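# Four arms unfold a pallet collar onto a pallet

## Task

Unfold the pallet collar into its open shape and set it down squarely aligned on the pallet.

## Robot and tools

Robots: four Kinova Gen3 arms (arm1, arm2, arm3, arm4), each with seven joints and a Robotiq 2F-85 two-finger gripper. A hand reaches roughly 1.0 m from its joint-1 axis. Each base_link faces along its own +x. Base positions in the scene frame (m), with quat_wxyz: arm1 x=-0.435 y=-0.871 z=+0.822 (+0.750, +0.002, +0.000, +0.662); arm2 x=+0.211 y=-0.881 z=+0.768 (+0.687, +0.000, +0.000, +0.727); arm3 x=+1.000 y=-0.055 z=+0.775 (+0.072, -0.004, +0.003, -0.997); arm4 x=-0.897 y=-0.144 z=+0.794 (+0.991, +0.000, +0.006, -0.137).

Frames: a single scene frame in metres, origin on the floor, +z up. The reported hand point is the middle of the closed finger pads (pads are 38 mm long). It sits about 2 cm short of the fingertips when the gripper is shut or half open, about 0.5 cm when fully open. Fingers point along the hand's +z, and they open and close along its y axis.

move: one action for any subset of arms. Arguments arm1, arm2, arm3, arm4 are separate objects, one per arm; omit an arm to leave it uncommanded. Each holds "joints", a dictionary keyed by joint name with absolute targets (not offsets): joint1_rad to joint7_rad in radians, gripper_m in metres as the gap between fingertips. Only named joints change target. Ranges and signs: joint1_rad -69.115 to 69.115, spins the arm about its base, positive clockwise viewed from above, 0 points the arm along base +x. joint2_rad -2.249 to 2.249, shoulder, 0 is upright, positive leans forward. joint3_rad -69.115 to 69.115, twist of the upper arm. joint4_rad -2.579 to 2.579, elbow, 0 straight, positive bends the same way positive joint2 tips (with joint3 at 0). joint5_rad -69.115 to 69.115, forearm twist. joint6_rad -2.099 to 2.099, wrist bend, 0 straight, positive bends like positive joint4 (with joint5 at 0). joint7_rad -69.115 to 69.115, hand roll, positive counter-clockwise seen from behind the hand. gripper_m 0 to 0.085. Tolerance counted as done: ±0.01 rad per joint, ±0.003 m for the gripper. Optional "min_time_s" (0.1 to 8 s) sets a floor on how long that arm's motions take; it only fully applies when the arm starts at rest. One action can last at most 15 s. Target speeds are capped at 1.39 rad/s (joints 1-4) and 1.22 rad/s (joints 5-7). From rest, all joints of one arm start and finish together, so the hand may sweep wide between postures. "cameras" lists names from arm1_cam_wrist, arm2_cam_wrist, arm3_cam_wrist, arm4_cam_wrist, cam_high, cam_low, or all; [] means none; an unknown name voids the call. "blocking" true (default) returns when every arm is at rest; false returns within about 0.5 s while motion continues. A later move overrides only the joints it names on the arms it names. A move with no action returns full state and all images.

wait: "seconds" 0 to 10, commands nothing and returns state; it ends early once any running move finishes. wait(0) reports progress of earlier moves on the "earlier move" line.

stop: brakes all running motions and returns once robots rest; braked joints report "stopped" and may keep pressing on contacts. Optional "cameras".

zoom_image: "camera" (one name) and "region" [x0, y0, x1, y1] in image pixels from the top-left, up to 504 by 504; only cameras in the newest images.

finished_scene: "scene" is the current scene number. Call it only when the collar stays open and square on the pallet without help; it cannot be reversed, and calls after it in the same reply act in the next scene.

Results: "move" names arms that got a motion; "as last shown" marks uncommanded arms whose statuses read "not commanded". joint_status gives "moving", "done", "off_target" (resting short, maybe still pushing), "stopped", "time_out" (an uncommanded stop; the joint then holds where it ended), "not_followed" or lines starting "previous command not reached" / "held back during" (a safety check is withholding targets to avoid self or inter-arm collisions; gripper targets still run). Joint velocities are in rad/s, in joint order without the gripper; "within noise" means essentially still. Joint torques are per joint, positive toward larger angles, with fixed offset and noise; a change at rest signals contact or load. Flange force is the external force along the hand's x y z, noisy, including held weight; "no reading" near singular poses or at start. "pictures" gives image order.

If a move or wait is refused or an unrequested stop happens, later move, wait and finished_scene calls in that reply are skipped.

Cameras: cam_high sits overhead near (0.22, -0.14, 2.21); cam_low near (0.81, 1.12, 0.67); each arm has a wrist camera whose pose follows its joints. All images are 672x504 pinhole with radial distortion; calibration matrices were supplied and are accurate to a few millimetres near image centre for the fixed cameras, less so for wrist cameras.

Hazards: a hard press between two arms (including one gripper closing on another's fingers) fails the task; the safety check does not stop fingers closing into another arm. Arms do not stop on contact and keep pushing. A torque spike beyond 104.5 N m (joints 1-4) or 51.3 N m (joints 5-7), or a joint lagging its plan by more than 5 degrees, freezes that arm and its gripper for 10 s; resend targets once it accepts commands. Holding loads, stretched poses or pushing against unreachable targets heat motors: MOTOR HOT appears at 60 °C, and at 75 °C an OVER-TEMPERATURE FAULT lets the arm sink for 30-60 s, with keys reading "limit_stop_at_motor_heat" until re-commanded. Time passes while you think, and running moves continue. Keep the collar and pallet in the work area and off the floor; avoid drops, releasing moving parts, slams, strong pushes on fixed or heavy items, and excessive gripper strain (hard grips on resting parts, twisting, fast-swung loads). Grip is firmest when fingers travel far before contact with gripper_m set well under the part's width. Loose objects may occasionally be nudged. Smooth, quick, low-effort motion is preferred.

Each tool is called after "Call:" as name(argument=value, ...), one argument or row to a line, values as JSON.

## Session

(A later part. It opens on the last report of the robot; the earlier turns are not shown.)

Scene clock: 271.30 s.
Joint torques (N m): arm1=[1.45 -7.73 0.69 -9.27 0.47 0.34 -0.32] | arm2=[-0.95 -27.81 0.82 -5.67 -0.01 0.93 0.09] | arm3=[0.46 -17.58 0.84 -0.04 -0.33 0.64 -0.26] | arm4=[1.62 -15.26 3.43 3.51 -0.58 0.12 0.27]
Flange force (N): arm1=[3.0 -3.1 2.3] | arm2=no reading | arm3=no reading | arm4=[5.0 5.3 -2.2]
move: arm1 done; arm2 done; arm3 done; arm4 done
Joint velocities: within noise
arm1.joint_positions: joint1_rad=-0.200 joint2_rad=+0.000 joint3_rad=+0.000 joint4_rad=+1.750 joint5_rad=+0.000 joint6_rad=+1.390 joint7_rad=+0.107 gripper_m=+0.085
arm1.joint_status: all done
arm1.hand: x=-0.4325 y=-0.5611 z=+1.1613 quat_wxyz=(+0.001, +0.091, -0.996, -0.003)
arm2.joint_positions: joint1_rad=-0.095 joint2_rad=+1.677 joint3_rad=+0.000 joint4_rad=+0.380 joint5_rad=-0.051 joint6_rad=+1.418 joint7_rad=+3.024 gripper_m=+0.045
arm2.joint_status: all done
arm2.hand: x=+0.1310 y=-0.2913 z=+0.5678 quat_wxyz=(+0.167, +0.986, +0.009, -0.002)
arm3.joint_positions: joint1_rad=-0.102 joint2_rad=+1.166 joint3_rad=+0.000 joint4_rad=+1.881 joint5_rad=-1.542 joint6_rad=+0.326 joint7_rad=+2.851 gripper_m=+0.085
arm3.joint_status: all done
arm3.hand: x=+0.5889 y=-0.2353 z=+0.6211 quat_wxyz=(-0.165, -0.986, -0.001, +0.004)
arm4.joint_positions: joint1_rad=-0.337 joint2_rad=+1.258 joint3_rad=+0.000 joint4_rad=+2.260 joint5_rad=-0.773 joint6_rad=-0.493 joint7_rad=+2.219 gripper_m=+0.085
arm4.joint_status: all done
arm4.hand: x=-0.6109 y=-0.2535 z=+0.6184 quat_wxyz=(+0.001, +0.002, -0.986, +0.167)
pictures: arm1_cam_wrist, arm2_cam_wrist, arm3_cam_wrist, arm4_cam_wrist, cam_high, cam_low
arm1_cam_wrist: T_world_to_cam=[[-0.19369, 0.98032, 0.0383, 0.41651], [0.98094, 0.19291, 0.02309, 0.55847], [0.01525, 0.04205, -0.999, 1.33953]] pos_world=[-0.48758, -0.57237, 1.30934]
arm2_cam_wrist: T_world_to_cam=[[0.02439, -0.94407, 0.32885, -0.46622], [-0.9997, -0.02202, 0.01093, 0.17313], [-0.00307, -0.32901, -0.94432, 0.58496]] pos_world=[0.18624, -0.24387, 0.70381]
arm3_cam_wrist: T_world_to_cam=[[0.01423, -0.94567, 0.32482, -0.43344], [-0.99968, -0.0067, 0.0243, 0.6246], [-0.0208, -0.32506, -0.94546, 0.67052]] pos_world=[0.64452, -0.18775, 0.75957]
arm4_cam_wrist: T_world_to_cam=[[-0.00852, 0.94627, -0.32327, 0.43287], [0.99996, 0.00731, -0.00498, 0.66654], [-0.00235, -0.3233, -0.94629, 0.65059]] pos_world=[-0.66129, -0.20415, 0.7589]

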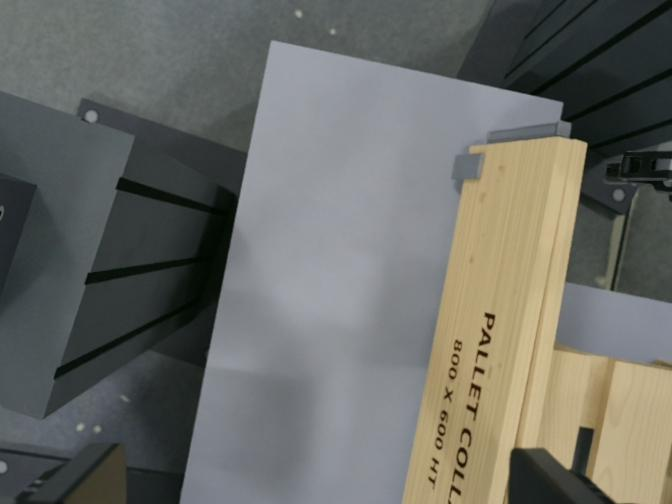

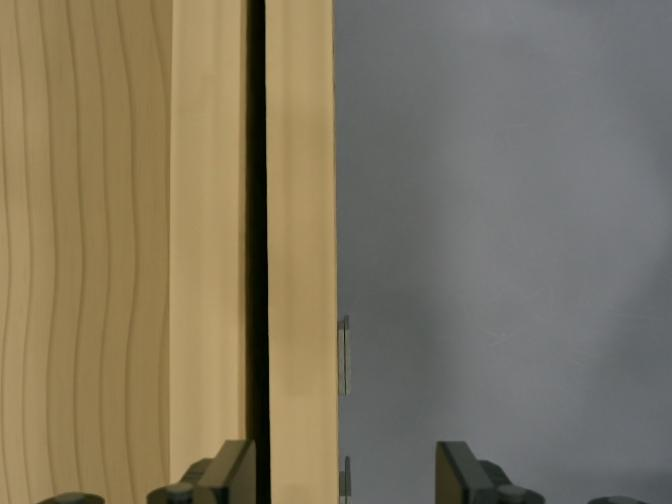

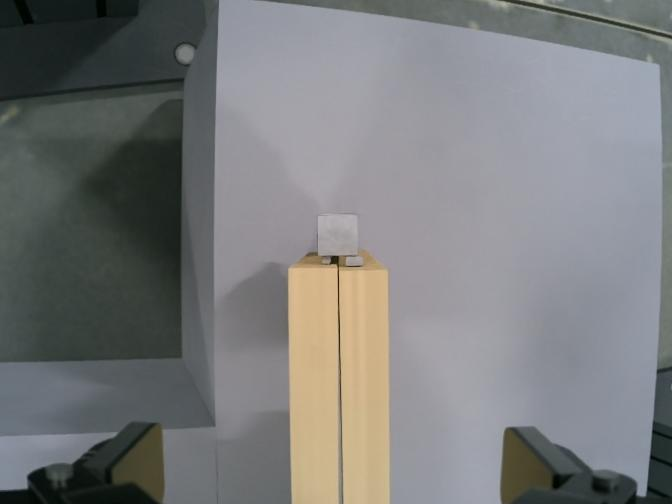

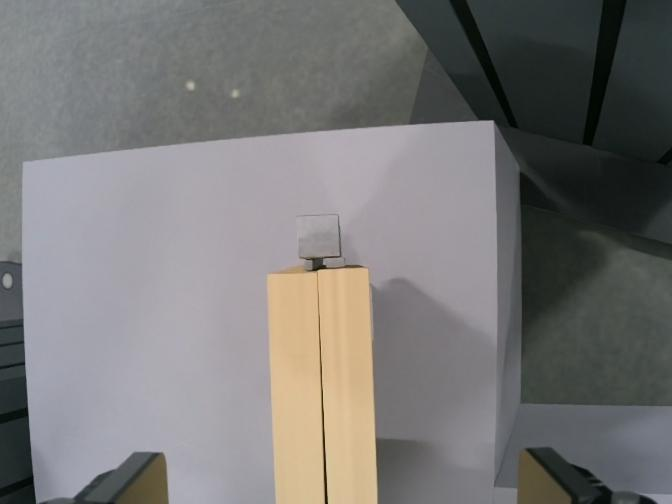

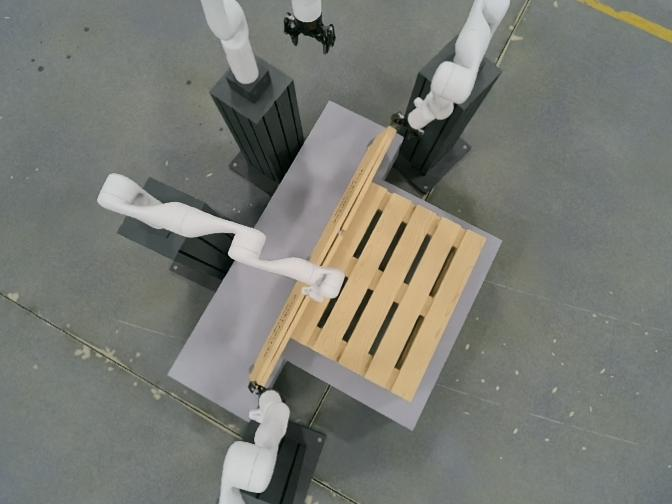

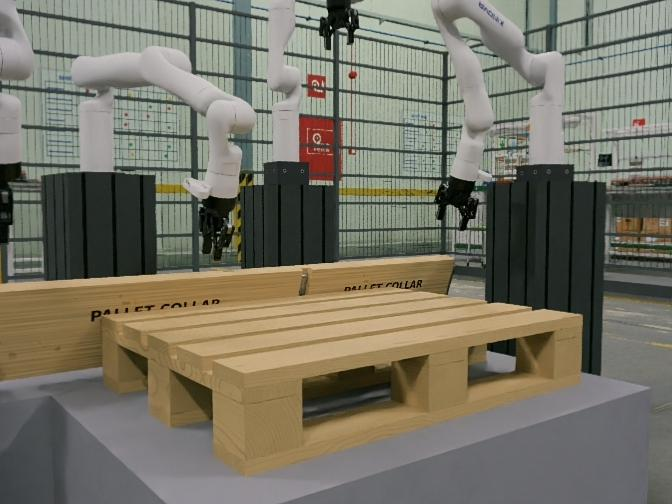

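Call:
move(
  arm3={"joints": {"joint1_rad": -0.2217, "joint2_rad": 1.3783, "joint3_rad": 0, "joint4_rad": 1.9181, "joint5_rad": -2.2754, "joint6_rad": 0.4171, "joint7_rad": 3.5051, "gripper_m": 0.055}, "min_time_s": 2},
  arm4={"joints": {"joint1_rad": -0.1946, "joint2_rad": 1.5527, "joint3_rad": 0, "joint4_rad": 2.2469, "joint5_rad": -0.4962, "joint6_rad": -0.7617, "joint7_rad": 2.0298, "gripper_m": 0.055}, "min_time_s": 2},
  cameras=["arm3_cam_wrist", "arm4_cam_wrist", "cam_low"],
)

Call:
zoom_image(
  camera="arm3_cam_wrist",
  region=[200, 324, 440, 504],
)

Call:
zoom_image(
  camera="arm4_cam_wrist",
  region=[200, 324, 440, 504],
)

Scene clock: 325.27 s.
Joint torques (N m): arm1=[1.45 -7.71 0.61 -9.25 0.46 0.34 -0.35] | arm2=[-0.98 -27.85 0.82 -5.6 -0.01 0.94 0.05] | arm3=[0.44 -16.8 0.82 2.09 -0.1 0.6 -0.25] | arm4=[1.72 -14.22 3.5 5.57 -0.77 0.27 0.29]
Flange force (N): arm1=[2.8 -3.1 2.2] | arm2=no reading | arm3=[-5.0 3.0 -2.6] | arm4=[1.8 6.9 -3.9]
move: arm3 done; arm4 done
Joint velocities: within noise
arm1: as last shown
arm2.joint_positions: joint1_rad=-0.095 joint2_rad=+1.677 joint3_rad=+0.000 joint4_rad=+0.380 joint5_rad=-0.051 joint6_rad=+1.418 joint7_rad=+3.024 gripper_m=+0.045
arm2.joint_status: not commanded
arm2.hand: x=+0.1310 y=-0.2913 z=+0.5678 quat_wxyz=(+0.167, +0.986, +0.009, -0.002)
arm3.joint_positions: joint1_rad=-0.222 joint2_rad=+1.378 joint3_rad=+0.000 joint4_rad=+1.918 joint5_rad=-2.275 joint6_rad=+0.417 joint7_rad=+3.505 gripper_m=+0.055
arm3.joint_status: all done
arm3.hand: x=+0.6490 y=-0.2648 z=+0.5377 quat_wxyz=(-0.165, -0.986, -0.001, +0.004)
arm4.joint_positions: joint1_rad=-0.195 joint2_rad=+1.553 joint3_rad=+0.000 joint4_rad=+2.247 joint5_rad=-0.496 joint6_rad=-0.762 joint7_rad=+2.030 gripper_m=+0.055
arm4.joint_status: all done
arm4.hand: x=-0.6716 y=-0.2894 z=+0.5409 quat_wxyz=(+0.001, +0.000, -0.986, +0.167)
arm3_cam_wrist: T_world_to_cam=[[0.01417, -0.94564, 0.3249, -0.43499], [-0.99968, -0.00661, 0.02437, 0.68648], [-0.0209, -0.32515, -0.94543, 0.5833]] pos_world=[0.70462, -0.21715, 0.67607]
arm4_cam_wrist: T_world_to_cam=[[-0.00539, 0.94624, -0.32341, 0.44343], [0.99998, 0.00438, -0.00384, 0.72564], [-0.00222, -0.32342, -0.94625, 0.56551]] pos_world=[-0.72199, -0.23987, 0.68131]

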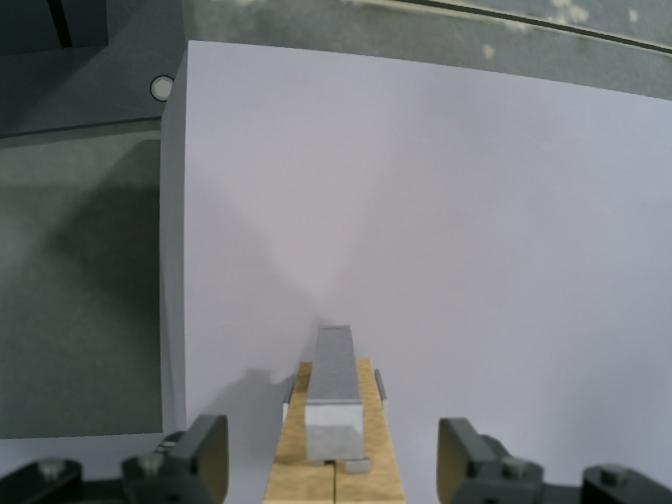

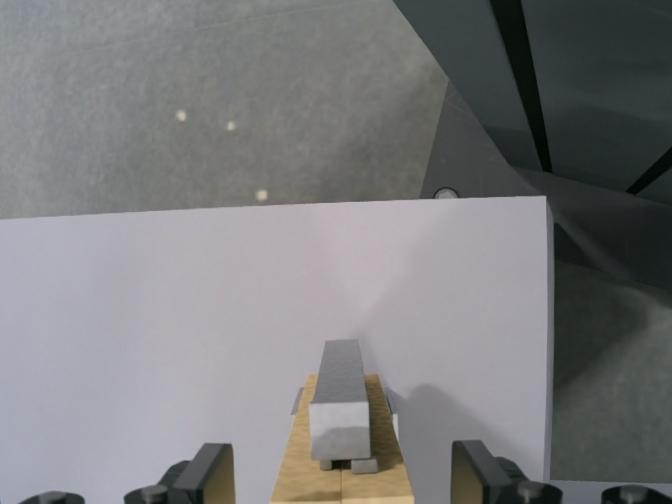

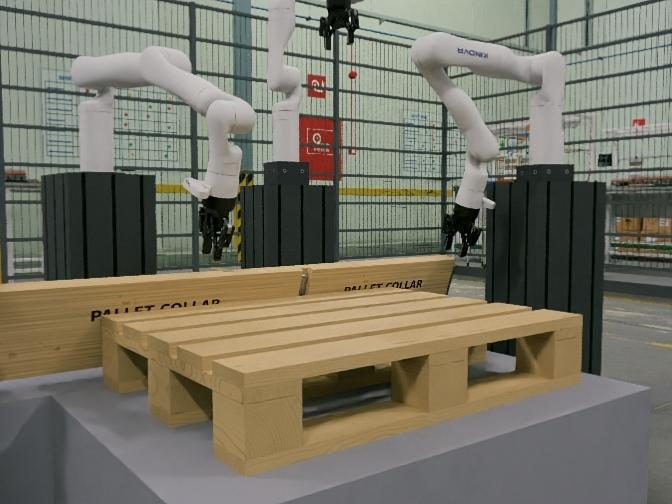

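Scaled by 2.100.

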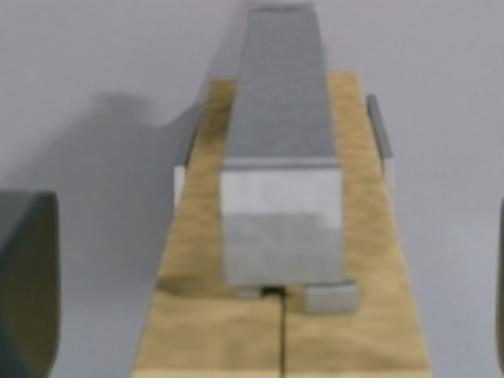

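Scaled by 2.100.

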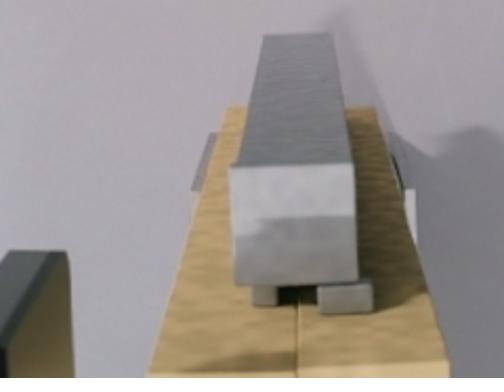

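Call:
move(
  arm3={"joints": {"joint1_rad": -0.2592, "joint2_rad": 1.4809, "joint3_rad": 0, "joint4_rad": 1.8201, "joint5_rad": -2.3113, "joint6_rad": 0.4243, "joint7_rad": 3.5039}, "min_time_s": 2},
  arm4={"joints": {"joint1_rad": -0.1201, "joint2_rad": 1.6631, "joint3_rad": 0, "joint4_rad": 2.1321, "joint5_rad": -0.4806, "joint6_rad": -0.779, "joint7_rad": 2.0906}, "min_time_s": 2},
  cameras=["arm3_cam_wrist", "arm4_cam_wrist"],
)

Call:
zoom_image(
  camera="arm3_cam_wrist",
  region=[200, 324, 440, 504],
)

Call:
zoom_image(
  camera="arm4_cam_wrist",
  region=[220, 324, 460, 504],
)

Scene clock: 339.43 s.
Joint torques (N m): arm1=[1.42 -7.72 0.65 -9.28 0.47 0.34 -0.36] | arm2=[-1.01 -27.84 0.87 -5.59 0.03 0.94 0.05] | arm3=[0.46 -17.08 0.85 2.13 -0.08 0.59 -0.25] | arm4=[1.66 -14.17 3.51 5.45 -0.77 0.22 0.3]
Flange force (N): arm1=[2.8 -3.2 2.3] | arm2=no reading | arm3=[-4.6 3.0 -1.9] | arm4=[1.0 6.4 -4.1]
move: arm3 done; arm4 done
Joint velocities: within noise
arm1: as last shown
arm2.joint_positions: joint1_rad=-0.095 joint2_rad=+1.677 joint3_rad=+0.000 joint4_rad=+0.380 joint5_rad=-0.051 joint6_rad=+1.418 joint7_rad=+3.024 gripper_m=+0.045
arm2.joint_status: not commanded
arm2.hand: x=+0.1310 y=-0.2913 z=+0.5678 quat_wxyz=(+0.167, +0.986, +0.009, -0.002)
arm3.joint_positions: joint1_rad=-0.259 joint2_rad=+1.481 joint3_rad=+0.000 joint4_rad=+1.820 joint5_rad=-2.311 joint6_rad=+0.424 joint7_rad=+3.504 gripper_m=+0.055
arm3.joint_status: all done
arm3.hand: x=+0.6486 y=-0.2793 z=+0.4951 quat_wxyz=(-0.165, -0.986, -0.001, +0.004)
arm4.joint_positions: joint1_rad=-0.120 joint2_rad=+1.663 joint3_rad=+0.000 joint4_rad=+2.132 joint5_rad=-0.481 joint6_rad=-0.779 joint7_rad=+2.091 gripper_m=+0.055
arm4.joint_status: all done
arm4.hand: x=-0.6767 y=-0.3059 z=+0.4937 quat_wxyz=(+0.001, +0.000, -0.986, +0.167)
arm3_cam_wrist: T_world_to_cam=[[0.01432, -0.9457, 0.32472, -0.43499], [-0.99968, -0.00679, 0.02433, 0.68701], [-0.0208, -0.32497, -0.9455, 0.53837]] pos_world=[0.70422, -0.23175, 0.63357]
arm4_cam_wrist: T_world_to_cam=[[-0.00552, 0.94627, -0.32332, 0.4436], [0.99998, 0.00447, -0.00398, 0.73074], [-0.00232, -0.32333, -0.94628, 0.51547]] pos_world=[-0.72709, -0.25637, 0.63411]

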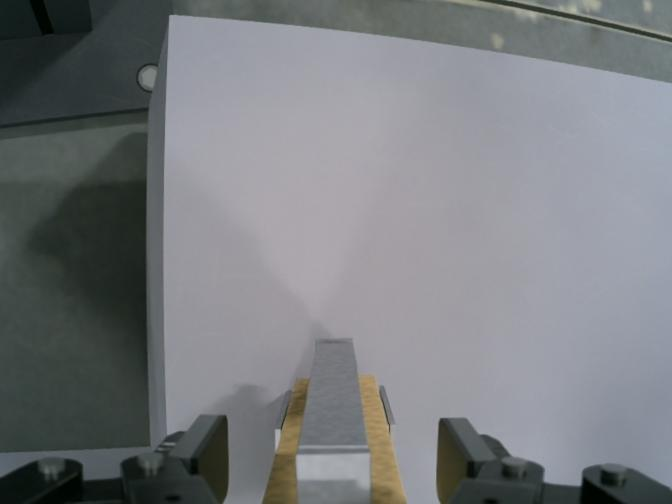

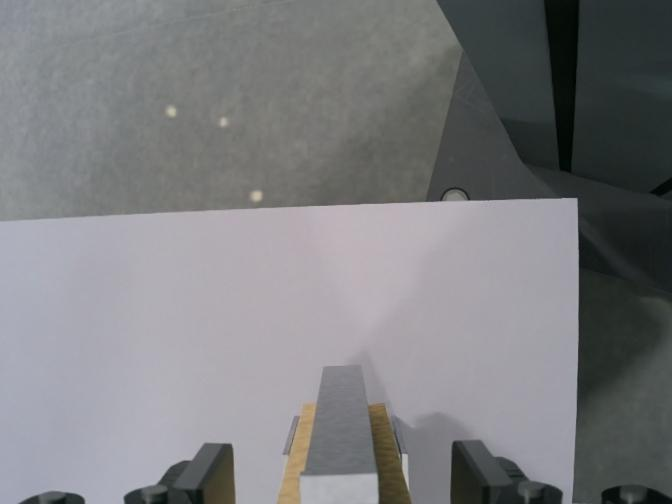

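Scaled by 2.100.

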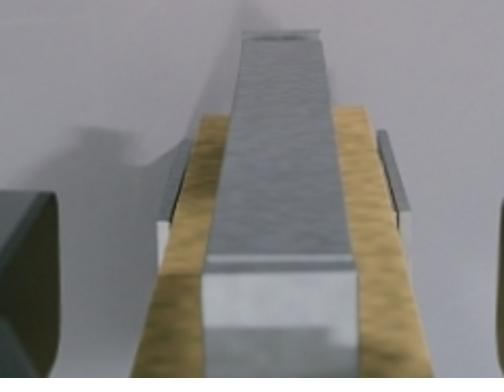

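Scaled by 2.100.

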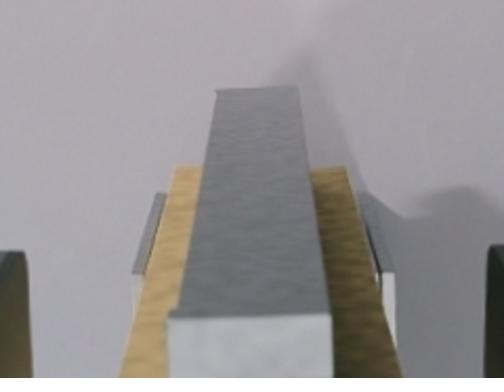

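Call:
move(
  arm3={"joints": {"joint1_rad": -0.2658, "joint2_rad": 1.4985, "joint3_rad": 0, "joint4_rad": 1.8014, "joint5_rad": -2.3145, "joint6_rad": 0.4243, "joint7_rad": 3.5003}, "min_time_s": 1},
  arm4={"joints": {"joint1_rad": -0.1131, "joint2_rad": 1.6729, "joint3_rad": 0, "joint4_rad": 2.119, "joint5_rad": -0.4805, "joint6_rad": -0.7781, "joint7_rad": 2.0979}, "min_time_s": 1},
)

Call:
move(
  arm3={"joints": {"gripper_m": 0.01}},
  arm4={"joints": {"gripper_m": 0.01}},
  cameras=["arm3_cam_wrist", "arm4_cam_wrist"],
)

Call:
zoom_image(
  camera="arm3_cam_wrist",
  region=[200, 324, 440, 504],
)

Call:
zoom_image(
  camera="arm4_cam_wrist",
  region=[220, 324, 460, 504],
)

Scene clock: 352.60 s.
Joint torques (N m): arm1=[1.42 -7.76 0.64 -9.27 0.49 0.38 -0.38] | arm2=[-0.89 -27.87 0.9 -5.58 0.05 0.97 0.06] | arm3=[0.45 -17.1 0.86 2.14 -0.1 0.59 -0.26] | arm4=[1.69 -14.18 3.48 5.46 -0.76 0.22 0.33]
Flange force (N): arm1=[2.7 -3.1 2.4] | arm2=no reading | arm3=[-4.8 3.0 -1.8] | arm4=[0.9 6.5 -4.1]
move: arm3 done; arm4 done
Joint velocities: within noise
arm1: as last shown
arm2.joint_positions: joint1_rad=-0.095 joint2_rad=+1.677 joint3_rad=+0.000 joint4_rad=+0.380 joint5_rad=-0.051 joint6_rad=+1.418 joint7_rad=+3.024 gripper_m=+0.045
arm2.joint_status: not commanded
arm2.hand: x=+0.1310 y=-0.2913 z=+0.5678 quat_wxyz=(+0.167, +0.986, +0.009, -0.002)
arm3.joint_positions: joint1_rad=-0.266 joint2_rad=+1.498 joint3_rad=+0.000 joint4_rad=+1.801 joint5_rad=-2.315 joint6_rad=+0.424 joint7_rad=+3.500 gripper_m=+0.055
arm3.joint_status: all done
arm3.hand: x=+0.6485 y=-0.2819 z=+0.4876 quat_wxyz=(-0.165, -0.986, -0.001, +0.004)
arm4.joint_positions: joint1_rad=-0.113 joint2_rad=+1.673 joint3_rad=+0.000 joint4_rad=+2.119 joint5_rad=-0.480 joint6_rad=-0.778 joint7_rad=+2.098 gripper_m=+0.055
arm4.joint_status: all done
arm4.hand: x=-0.6768 y=-0.3075 z=+0.4890 quat_wxyz=(+0.001, +0.000, -0.986, +0.167)
pictures: none

Scene clock: 353.43 s.
Joint torques (N m): arm1=[1.45 -7.68 0.64 -9.3 0.5 0.35 -0.37] | arm2=[-0.89 -27.8 0.98 -5.59 -0.01 0.95 0.03] | arm3=[0.23 -14.9 0.44 0.92 -0.59 0.65 -0.62] | arm4=[2.19 -12.84 2.52 2.96 -0.56 0.29 -0.31]
Flange force (N): arm1=[2.8 -3.3 2.4] | arm2=no reading | arm3=[-3.6 3.4 -10.1] | arm4=[1.8 3.9 -13.0]
move: arm3 off_target; arm4 off_target
Joint velocities: within noise
arm1: as last shown
arm2.joint_positions: joint1_rad=-0.095 joint2_rad=+1.677 joint3_rad=+0.000 joint4_rad=+0.380 joint5_rad=-0.051 joint6_rad=+1.418 joint7_rad=+3.024 gripper_m=+0.045
arm2.joint_status: not commanded
arm2.hand: x=+0.1310 y=-0.2913 z=+0.5678 quat_wxyz=(+0.167, +0.986, +0.009, -0.002)
arm3.joint_positions: joint1_rad=-0.266 joint2_rad=+1.498 joint3_rad=+0.000 joint4_rad=+1.801 joint5_rad=-2.315 joint6_rad=+0.424 joint7_rad=+3.500 gripper_m=+0.016
arm3.joint_status: gripper_m off_target (ended at +0.016, target +0.010)
arm3.hand: x=+0.6485 y=-0.2820 z=+0.4876 quat_wxyz=(-0.165, -0.986, -0.001, +0.004)
arm4.joint_positions: joint1_rad=-0.113 joint2_rad=+1.673 joint3_rad=+0.000 joint4_rad=+2.119 joint5_rad=-0.480 joint6_rad=-0.778 joint7_rad=+2.098 gripper_m=+0.016
arm4.joint_status: gripper_m off_target (ended at +0.016, target +0.010)
arm4.hand: x=-0.6768 y=-0.3075 z=+0.4890 quat_wxyz=(+0.001, +0.000, -0.986, +0.167)
arm3_cam_wrist: T_world_to_cam=[[0.01432, -0.9457, 0.32472, -0.43501], [-0.99968, -0.00679, 0.02433, 0.68707], [-0.0208, -0.32497, -0.9455, 0.53043]] pos_world=[0.70412, -0.23435, 0.62607]
arm4_cam_wrist: T_world_to_cam=[[-0.00542, 0.94629, -0.32329, 0.44365], [0.99998, 0.00438, -0.00394, 0.73079], [-0.00232, -0.3233, -0.94629, 0.51052]] pos_world=[-0.72719, -0.25797, 0.62941]

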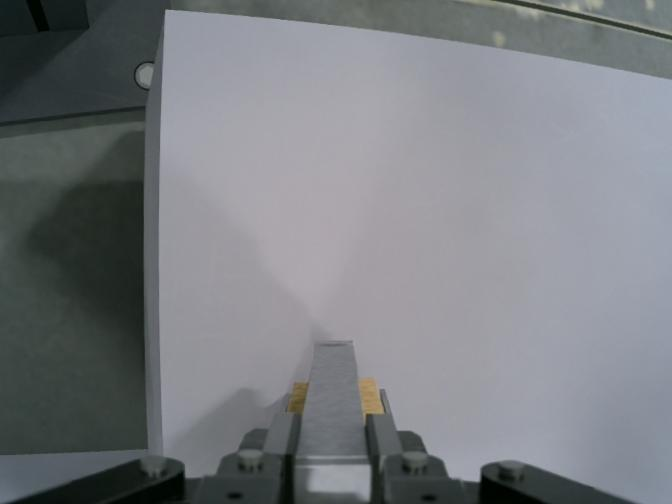

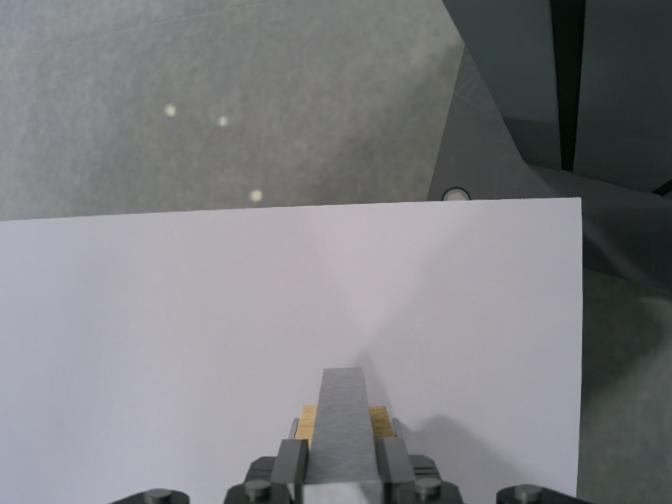

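Scaled by 2.100.

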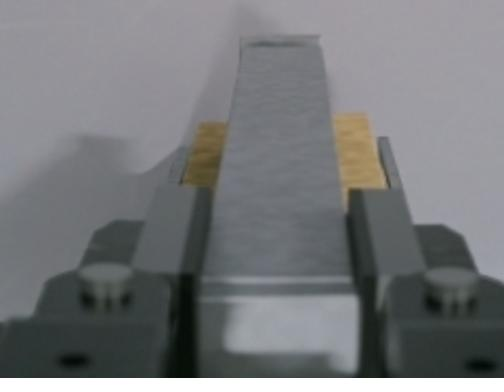

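Scaled by 2.100.

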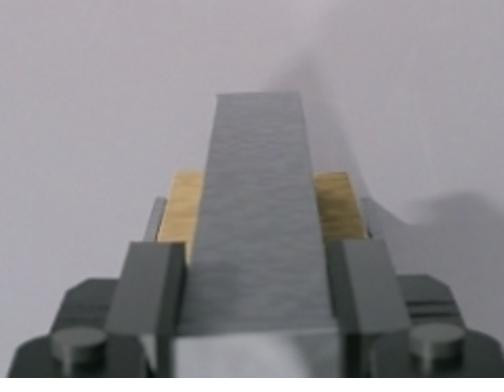

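Call:
move(
  arm3={"joints": {"joint1_rad": -0.3662, "joint2_rad": 1.4563, "joint3_rad": 0, "joint4_rad": 1.7858, "joint5_rad": -2.3571, "joint6_rad": 0.3145, "joint7_rad": 3.4287}, "min_time_s": 1.5},
  arm4={"joints": {"joint1_rad": 0.0618, "joint2_rad": 1.6139, "joint3_rad": 0, "joint4_rad": 2.1276, "joint5_rad": -0.3569, "joint6_rad": -0.7285, "joint7_rad": 2.1895}, "min_time_s": 1.5},
  cameras=["arm3_cam_wrist", "arm4_cam_wrist", "cam_low"],
)

Scene clock: 395.27 s.
Joint torques (N m): arm1=[1.45 -7.73 0.59 -9.23 0.49 0.33 -0.34] | arm2=[-0.87 -27.77 0.95 -5.56 0.03 0.98 0.04] | arm3=[-0.79 -23.41 -1.46 5.67 0.74 1.16 -0.13] | arm4=[3.73 -17.66 6.42 11.67 -2.89 0.68 -0.6]
Flange force (N): arm1=[2.8 -3.0 2.1] | arm2=no reading | arm3=[-12.2 -0.7 20.5] | arm4=[-7.2 12.5 19.1]
move: arm3 done; arm4 done
Joint velocities: within noise
arm1: as last shown
arm2.joint_positions: joint1_rad=-0.095 joint2_rad=+1.677 joint3_rad=+0.000 joint4_rad=+0.380 joint5_rad=-0.051 joint6_rad=+1.418 joint7_rad=+3.024 gripper_m=+0.045
arm2.joint_status: not commanded
arm2.hand: x=+0.1310 y=-0.2913 z=+0.5678 quat_wxyz=(+0.167, +0.986, +0.009, -0.002)
arm3.joint_positions: joint1_rad=-0.366 joint2_rad=+1.456 joint3_rad=+0.000 joint4_rad=+1.786 joint5_rad=-2.357 joint6_rad=+0.314 joint7_rad=+3.429 gripper_m=+0.016
arm3.joint_status: all done
arm3.hand: x=+0.6486 y=-0.2994 z=+0.4953 quat_wxyz=(-0.123, -0.992, -0.001, +0.004)
arm4.joint_positions: joint1_rad=+0.062 joint2_rad=+1.614 joint3_rad=+0.000 joint4_rad=+2.128 joint5_rad=-0.357 joint6_rad=-0.729 joint7_rad=+2.189 gripper_m=+0.016
arm4.joint_status: all done
arm4.hand: x=-0.6767 y=-0.3250 z=+0.4968 quat_wxyz=(+0.000, +0.000, -0.992, +0.125)
arm3_cam_wrist: T_world_to_cam=[[0.0135, -0.96951, 0.24469, -0.42102], [-0.99968, -0.0079, 0.02386, 0.68671], [-0.0212, -0.24494, -0.96931, 0.56805]] pos_world=[0.70422, -0.26363, 0.63725]
arm4_cam_wrist: T_world_to_cam=[[-0.00549, 0.96998, -0.24312, 0.43059], [0.99998, 0.00481, -0.00339, 0.73063], [-0.00212, -0.24313, -0.96999, 0.55028]] pos_world=[-0.72709, -0.28739, 0.64093]

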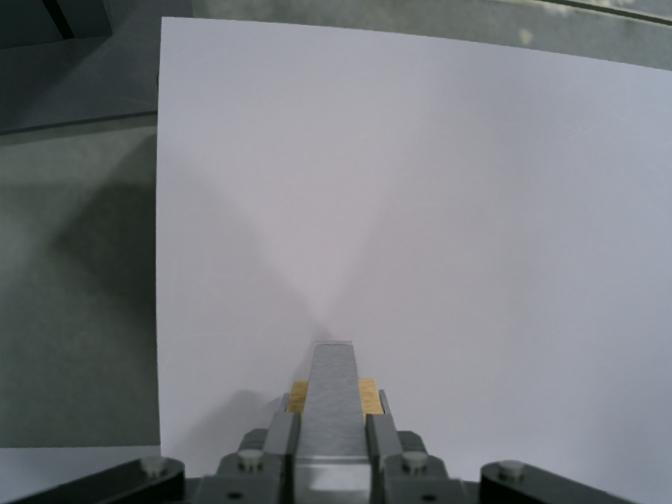

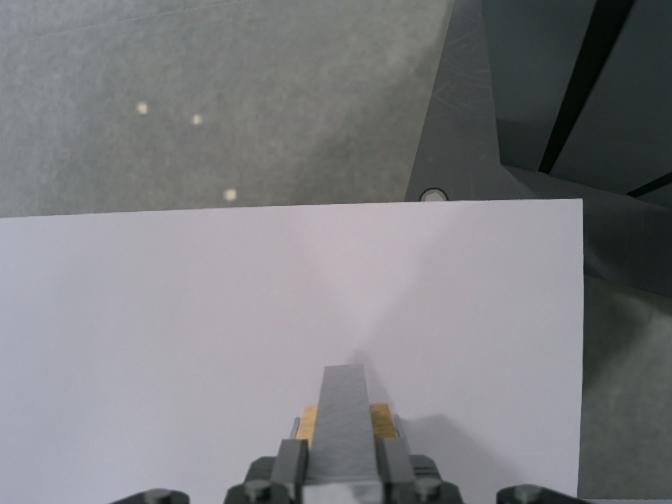

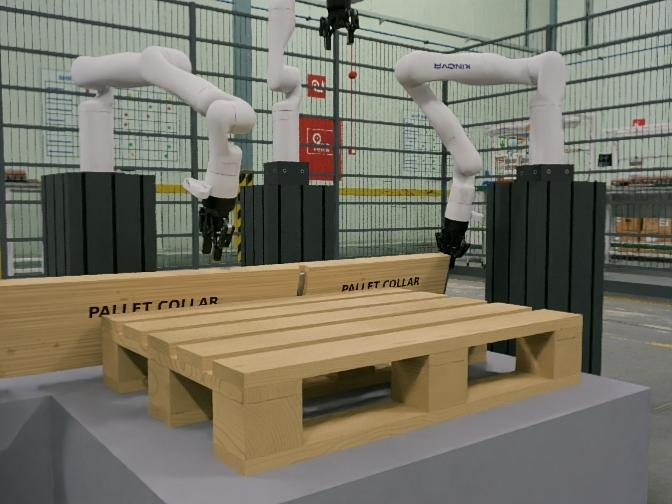

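Call:
move(
  arm3={"joints": {"joint1_rad": -0.4595, "joint2_rad": 1.4242, "joint3_rad": 0, "joint4_rad": 1.7462, "joint5_rad": -2.3009, "joint6_rad": 0.186, "joint7_rad": 3.27}, "min_time_s": 1.5},
  arm4={"joints": {"joint1_rad": 0.2194, "joint2_rad": 1.5539, "joint3_rad": 0, "joint4_rad": 2.1085, "joint5_rad": -0.2449, "joint6_rad": -0.6257, "joint7_rad": 2.271}, "min_time_s": 1.5},
)

Call:
move(
  arm3={"joints": {"joint1_rad": -0.5714, "joint2_rad": 1.4024, "joint3_rad": 0, "joint4_rad": 1.6549, "joint5_rad": -1.7778, "joint6_rad": 0.1292, "joint7_rad": 2.6276}, "min_time_s": 1.8},
  arm4={"joints": {"joint1_rad": 0.3969, "joint2_rad": 1.4849, "joint3_rad": 0, "joint4_rad": 2.0398, "joint5_rad": -0.2559, "joint6_rad": -0.5116, "joint7_rad": 2.474}, "min_time_s": 1.8},
  cameras=["cam_low", "cam_high"],
)

Scene clock: 398.77 s.
Joint torques (N m): arm1=[1.42 -7.73 0.64 -9.21 0.5 0.36 -0.36] | arm2=[-0.96 -27.72 0.95 -5.66 -0.02 0.99 0.04] | arm3=[-3.55 -23.15 -4.11 8.01 1.08 0.83 0.18] | arm4=[6.08 -17.25 9.47 14.44 -3.71 2.17 -0.88]
Flange force (N): arm1=[2.7 -3.0 2.2] | arm2=no reading | arm3=[-20.4 0.2 24.2] | arm4=[-15.6 13.2 25.0]
move: arm3 done; arm4 done
Joint velocities: within noise
arm1: as last shown
arm2.joint_positions: joint1_rad=-0.095 joint2_rad=+1.677 joint3_rad=+0.000 joint4_rad=+0.380 joint5_rad=-0.051 joint6_rad=+1.418 joint7_rad=+3.024 gripper_m=+0.045
arm2.joint_status: not commanded
arm2.hand: x=+0.1310 y=-0.2913 z=+0.5678 quat_wxyz=(+0.167, +0.986, +0.009, -0.002)
arm3.joint_positions: joint1_rad=-0.460 joint2_rad=+1.424 joint3_rad=+0.000 joint4_rad=+1.746 joint5_rad=-2.301 joint6_rad=+0.186 joint7_rad=+3.270 gripper_m=+0.016
arm3.joint_status: all done
arm3.hand: x=+0.6487 y=-0.3171 z=+0.5016 quat_wxyz=(-0.081, -0.997, -0.001, +0.004)
arm4.joint_positions: joint1_rad=+0.219 joint2_rad=+1.554 joint3_rad=+0.000 joint4_rad=+2.108 joint5_rad=-0.245 joint6_rad=-0.626 joint7_rad=+2.271 gripper_m=+0.016
arm4.joint_status: all done
arm4.hand: x=-0.6768 y=-0.3427 z=+0.5033 quat_wxyz=(+0.001, +0.000, -0.997, +0.083)
pictures: none

Scene clock: 400.93 s.
Joint torques (N m): arm1=[1.45 -7.75 0.64 -9.28 0.5 0.33 -0.37] | arm2=[-0.93 -27.85 0.92 -5.64 0.07 1 0.09] | arm3=[-4.31 -25.44 -4.74 5.59 0.47 3.27 0.05] | arm4=[6.91 -20.22 10.79 11.62 -3.45 1.37 -0.83]
Flange force (N): arm1=[2.8 -3.1 2.3] | arm2=no reading | arm3=no reading | arm4=[-16.6 11.9 25.3]
move: arm3 done; arm4 done
Joint velocities: within noise
arm1: as last shown
arm2.joint_positions: joint1_rad=-0.095 joint2_rad=+1.677 joint3_rad=+0.000 joint4_rad=+0.380 joint5_rad=-0.051 joint6_rad=+1.418 joint7_rad=+3.024 gripper_m=+0.045
arm2.joint_status: not commanded
arm2.hand: x=+0.1310 y=-0.2913 z=+0.5678 quat_wxyz=(+0.167, +0.986, +0.009, -0.002)
arm3.joint_positions: joint1_rad=-0.571 joint2_rad=+1.402 joint3_rad=+0.000 joint4_rad=+1.655 joint5_rad=-1.778 joint6_rad=+0.129 joint7_rad=+2.628 gripper_m=+0.016
arm3.joint_status: all done
arm3.hand: x=+0.6488 y=-0.3769 z=+0.5112 quat_wxyz=(-0.081, -0.997, -0.001, +0.004)
arm4.joint_positions: joint1_rad=+0.397 joint2_rad=+1.485 joint3_rad=+0.000 joint4_rad=+2.040 joint5_rad=-0.256 joint6_rad=-0.512 joint7_rad=+2.474 gripper_m=+0.016
arm4.joint_status: all done
arm4.hand: x=-0.6769 y=-0.4027 z=+0.5133 quat_wxyz=(+0.001, +0.000, -0.997, +0.083)
pictures: cam_high, cam_low

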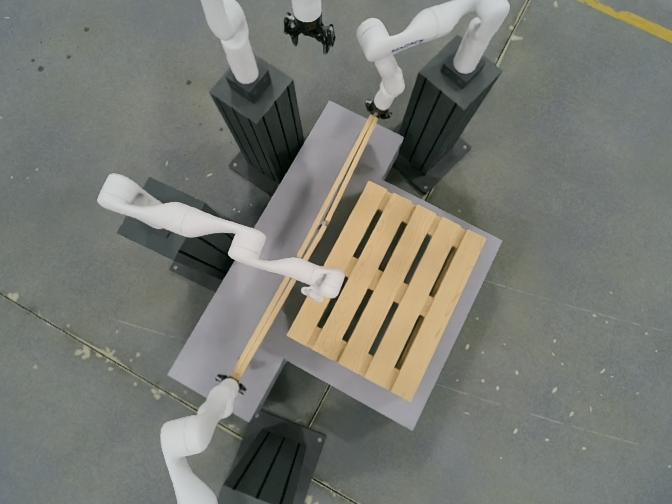

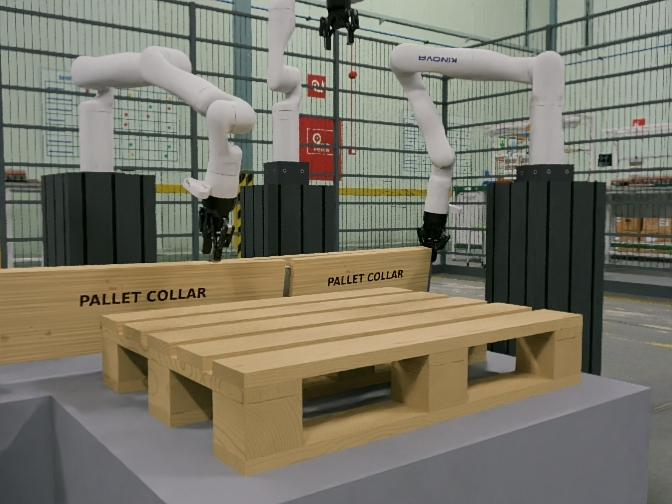

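Call:
move(
  arm3={"joints": {"joint1_rad": -0.608, "joint2_rad": 1.3897, "joint3_rad": 0, "joint4_rad": 1.62, "joint5_rad": -1.1079, "joint6_rad": 0.1026, "joint7_rad": 1.9204}, "min_time_s": 1.5},
  arm4={"joints": {"joint1_rad": 0.4519, "joint2_rad": 1.4535, "joint3_rad": 0, "joint4_rad": 2.0139, "joint5_rad": -0.209, "joint6_rad": -0.4264, "joint7_rad": 2.4923}, "min_time_s": 1.5},
)

Call:
move(
  arm3={"joints": {"joint1_rad": -0.6421, "joint2_rad": 1.3804, "joint3_rad": 0, "joint4_rad": 1.5807, "joint5_rad": -0.4557, "joint6_rad": 0.1346, "joint7_rad": 1.235}, "min_time_s": 1.5},
  arm4={"joints": {"joint1_rad": 0.5011, "joint2_rad": 1.4254, "joint3_rad": 0, "joint4_rad": 1.9833, "joint5_rad": -0.1557, "joint6_rad": -0.3381, "joint7_rad": 2.4955}, "min_time_s": 1.5},
)

Call:
move(
  arm3={"joints": {"joint1_rad": -0.7037, "joint2_rad": 1.3863, "joint3_rad": 0, "joint4_rad": 1.4772, "joint5_rad": 0, "joint6_rad": 0.278, "joint7_rad": 0.7229}, "min_time_s": 1.5},
  arm4={"joints": {"joint1_rad": 0.5864, "joint2_rad": 1.3961, "joint3_rad": 0, "joint4_rad": 1.8958, "joint5_rad": 0.0575, "joint6_rad": -0.1578, "joint7_rad": 2.3752}, "min_time_s": 1.5},
  cameras=["all"],
)

Scene clock: 405.20 s.
Joint torques (N m): arm1=[1.42 -7.7 0.66 -9.19 0.48 0.35 -0.37] | arm2=[-0.98 -27.86 0.86 -5.67 0.05 0.99 0.04] | arm3=[-3.44 -27.08 -3.51 3.72 -0.08 3.53 -0.12] | arm4=[6.45 -22.07 9.69 9.73 -2.7 1.35 -0.75]
Flange force (N): arm1=[2.7 -3.0 2.1] | arm2=no reading | arm3=[-10.1 -4.1 24.7] | arm4=[-14.5 10.5 25.9]
move: arm3 done; arm4 done
Joint velocities: within noise
arm1.joint_positions: joint1_rad=-0.200 joint2_rad=+0.000 joint3_rad=+0.000 joint4_rad=+1.750 joint5_rad=+0.000 joint6_rad=+1.390 joint7_rad=+0.107 gripper_m=+0.085
arm1.joint_status: not commanded
arm1.hand: x=-0.4325 y=-0.5611 z=+1.1613 quat_wxyz=(+0.001, +0.091, -0.996, -0.003)
arm2.joint_positions: joint1_rad=-0.095 joint2_rad=+1.677 joint3_rad=+0.000 joint4_rad=+0.380 joint5_rad=-0.051 joint6_rad=+1.418 joint7_rad=+3.024 gripper_m=+0.045
arm2.joint_status: not commanded
arm2.hand: x=+0.1310 y=-0.2913 z=+0.5678 quat_wxyz=(+0.167, +0.986, +0.009, -0.002)
arm3.joint_positions: joint1_rad=-0.608 joint2_rad=+1.390 joint3_rad=+0.000 joint4_rad=+1.620 joint5_rad=-1.108 joint6_rad=+0.103 joint7_rad=+1.920 gripper_m=+0.016
arm3.joint_status: all done
arm3.hand: x=+0.6487 y=-0.3859 z=+0.5161 quat_wxyz=(-0.060, -0.998, -0.001, +0.004)
arm4.joint_positions: joint1_rad=+0.452 joint2_rad=+1.454 joint3_rad=+0.000 joint4_rad=+2.014 joint5_rad=-0.209 joint6_rad=-0.426 joint7_rad=+2.492 gripper_m=+0.016
arm4.joint_status: all done
arm4.hand: x=-0.6769 y=-0.4117 z=+0.5182 quat_wxyz=(+0.001, +0.000, -0.998, +0.062)
pictures: none

Scene clock: 407.10 s.
Joint torques (N m): arm1=[1.46 -7.73 0.66 -9.25 0.48 0.37 -0.37] | arm2=[-0.97 -27.83 0.94 -5.68 0.08 0.98 0.07] | arm3=[-3.08 -27.97 -3.03 2.71 -0.53 2.78 -0.3] | arm4=[6.34 -23.05 9.27 8.63 -2.09 1.66 -0.61]
Flange force (N): arm1=[2.8 -3.1 2.4] | arm2=no reading | arm3=[-13.1 0.0 24.2] | arm4=[-14.2 9.1 26.3]
move: arm3 done; arm4 done
Joint velocities: within noise
arm1: as last shown
arm2.joint_positions: joint1_rad=-0.095 joint2_rad=+1.677 joint3_rad=+0.000 joint4_rad=+0.380 joint5_rad=-0.051 joint6_rad=+1.418 joint7_rad=+3.024 gripper_m=+0.045
arm2.joint_status: not commanded
arm2.hand: x=+0.1310 y=-0.2913 z=+0.5678 quat_wxyz=(+0.167, +0.986, +0.009, -0.002)
arm3.joint_positions: joint1_rad=-0.642 joint2_rad=+1.380 joint3_rad=+0.000 joint4_rad=+1.581 joint5_rad=-0.456 joint6_rad=+0.135 joint7_rad=+1.235 gripper_m=+0.016
arm3.joint_status: all done
arm3.hand: x=+0.6485 y=-0.3949 z=+0.5209 quat_wxyz=(-0.039, -0.999, -0.001, +0.004)
arm4.joint_positions: joint1_rad=+0.501 joint2_rad=+1.425 joint3_rad=+0.000 joint4_rad=+1.983 joint5_rad=-0.156 joint6_rad=-0.338 joint7_rad=+2.495 gripper_m=+0.016
arm4.joint_status: all done
arm4.hand: x=-0.6768 y=-0.4207 z=+0.5231 quat_wxyz=(+0.000, +0.000, -0.999, +0.041)
pictures: none

Scene clock: 408.97 s.
Joint torques (N m): arm1=[1.4 -7.71 0.7 -9.27 0.47 0.34 -0.34] | arm2=[-0.94 -27.74 1 -5.6 0.05 0.99 0.01] | arm3=[-3.98 -28.08 -4.09 2.77 -1.74 2.99 -0.88] | arm4=[7.21 -23.41 10.65 8.34 -1.06 3.62 -0.11]
Flange force (N): arm1=[2.9 -3.2 2.3] | arm2=no reading | arm3=[-17.8 3.3 23.8] | arm4=[-18.1 6.2 27.0]
move: arm3 done; arm4 done
Joint velocities: within noise
arm1: as last shown
arm2.joint_positions: joint1_rad=-0.095 joint2_rad=+1.677 joint3_rad=+0.000 joint4_rad=+0.380 joint5_rad=-0.051 joint6_rad=+1.418 joint7_rad=+3.024 gripper_m=+0.045
arm2.joint_status: not commanded
arm2.hand: x=+0.1310 y=-0.2913 z=+0.5678 quat_wxyz=(+0.167, +0.986, +0.009, -0.002)
arm3.joint_positions: joint1_rad=-0.704 joint2_rad=+1.386 joint3_rad=+0.000 joint4_rad=+1.477 joint5_rad=+0.000 joint6_rad=+0.278 joint7_rad=+0.723 gripper_m=+0.016
arm3.joint_status: all done
arm3.hand: x=+0.6484 y=-0.4126 z=+0.5243 quat_wxyz=(+0.003, -1.000, +0.000, +0.004)
arm4.joint_positions: joint1_rad=+0.586 joint2_rad=+1.396 joint3_rad=+0.000 joint4_rad=+1.896 joint5_rad=+0.058 joint6_rad=-0.158 joint7_rad=+2.375 gripper_m=+0.016
arm4.joint_status: all done
arm4.hand: x=-0.6769 y=-0.4382 z=+0.5265 quat_wxyz=(+0.001, +0.000, -1.000, -0.001)
pictures: arm1_cam_wrist, arm2_cam_wrist, arm3_cam_wrist, arm4_cam_wrist, cam_high, cam_low
arm1_cam_wrist: T_world_to_cam=[[-0.19369, 0.98032, 0.0383, 0.41651], [0.98094, 0.19291, 0.02309, 0.55847], [0.01525, 0.04205, -0.999, 1.33953]] pos_world=[-0.48758, -0.57237, 1.30934]
arm2_cam_wrist: T_world_to_cam=[[0.02439, -0.94407, 0.32885, -0.46622], [-0.9997, -0.02202, 0.01093, 0.17313], [-0.00307, -0.32901, -0.94432, 0.58496]] pos_world=[0.18624, -0.24387, 0.70381]
arm3_cam_wrist: T_world_to_cam=[[0.01144, -0.99992, -0.00587, -0.41774], [-0.9997, -0.01156, 0.02143, 0.68476], [-0.0215, 0.00562, -0.99975, 0.68789]] pos_world=[0.70412, -0.41365, 0.6706]
arm4_cam_wrist: T_world_to_cam=[[-0.00438, 0.99996, 0.00797, 0.4293], [0.99999, 0.0044, -0.00237, 0.7308], [-0.0024, 0.00796, -0.99996, 0.67719]] pos_world=[-0.72729, -0.43789, 0.67547]

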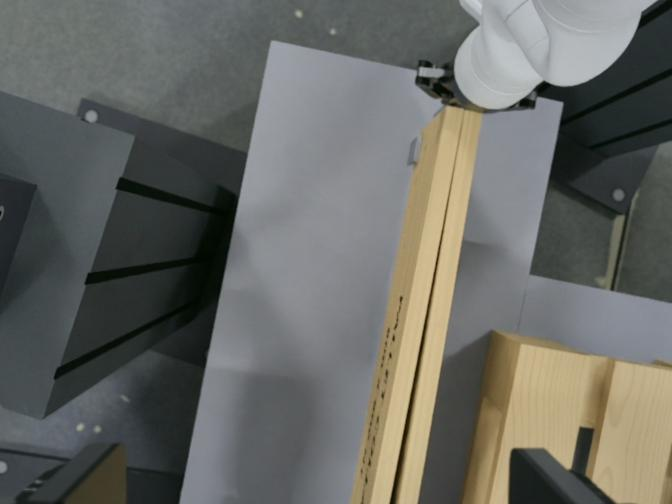

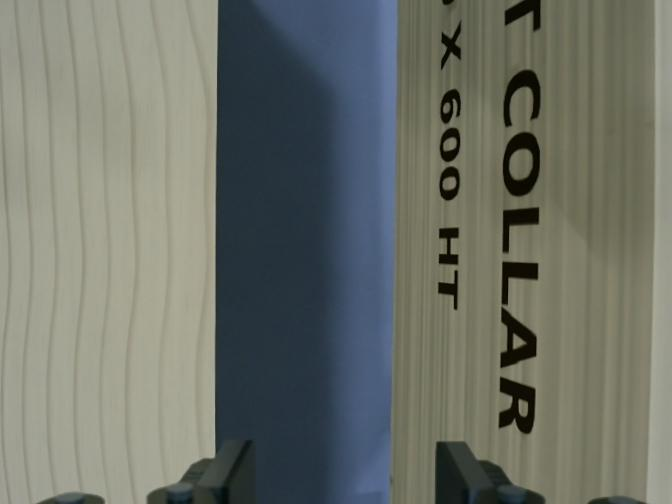

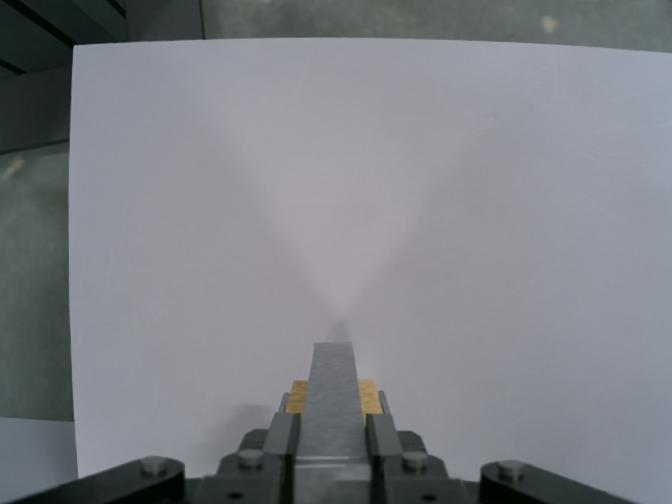

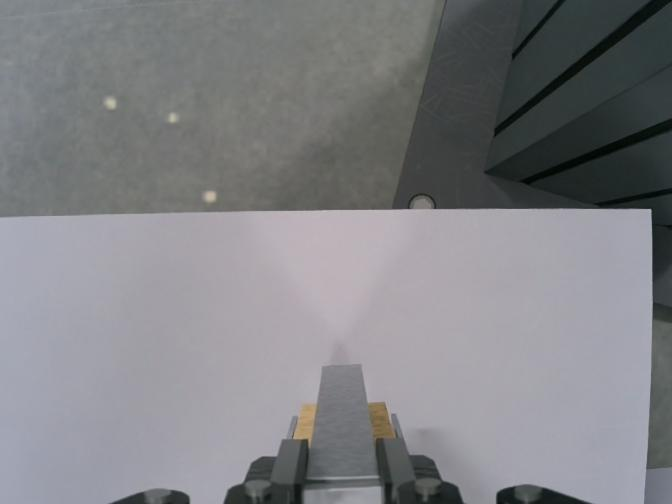

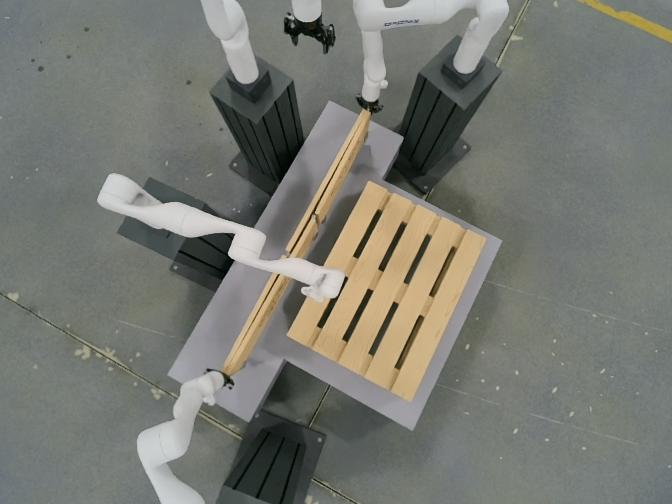

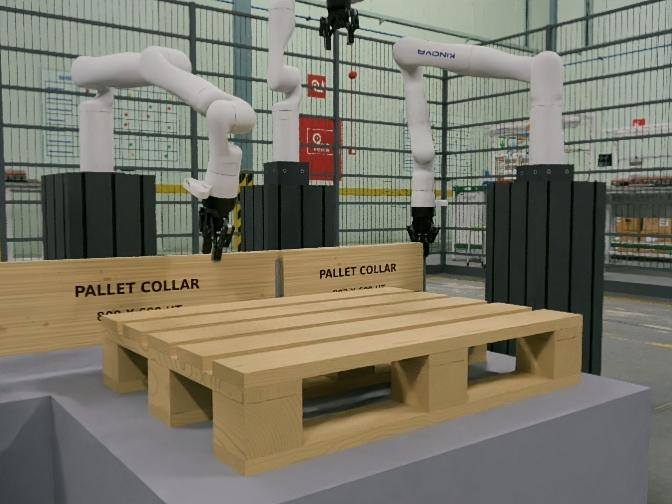

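Call:
zoom_image(
  camera="cam_high",
  region=[210, 90, 400, 390],
)

Call:
zoom_image(
  camera="arm1_cam_wrist",
  region=[340, 90, 500, 504],
)

Scaled by 1.680 from the camera's image (finer frame: 960x720).

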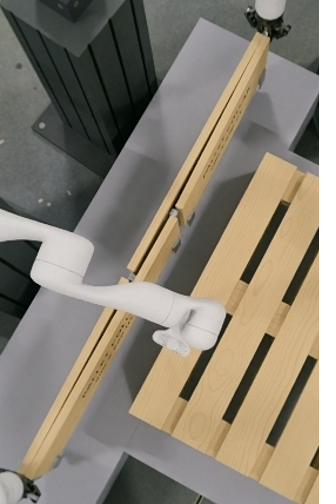

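Scaled by 1.217.

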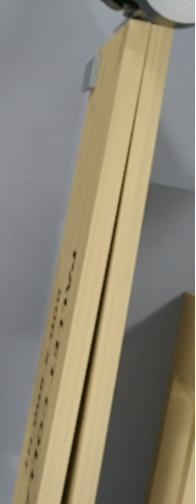

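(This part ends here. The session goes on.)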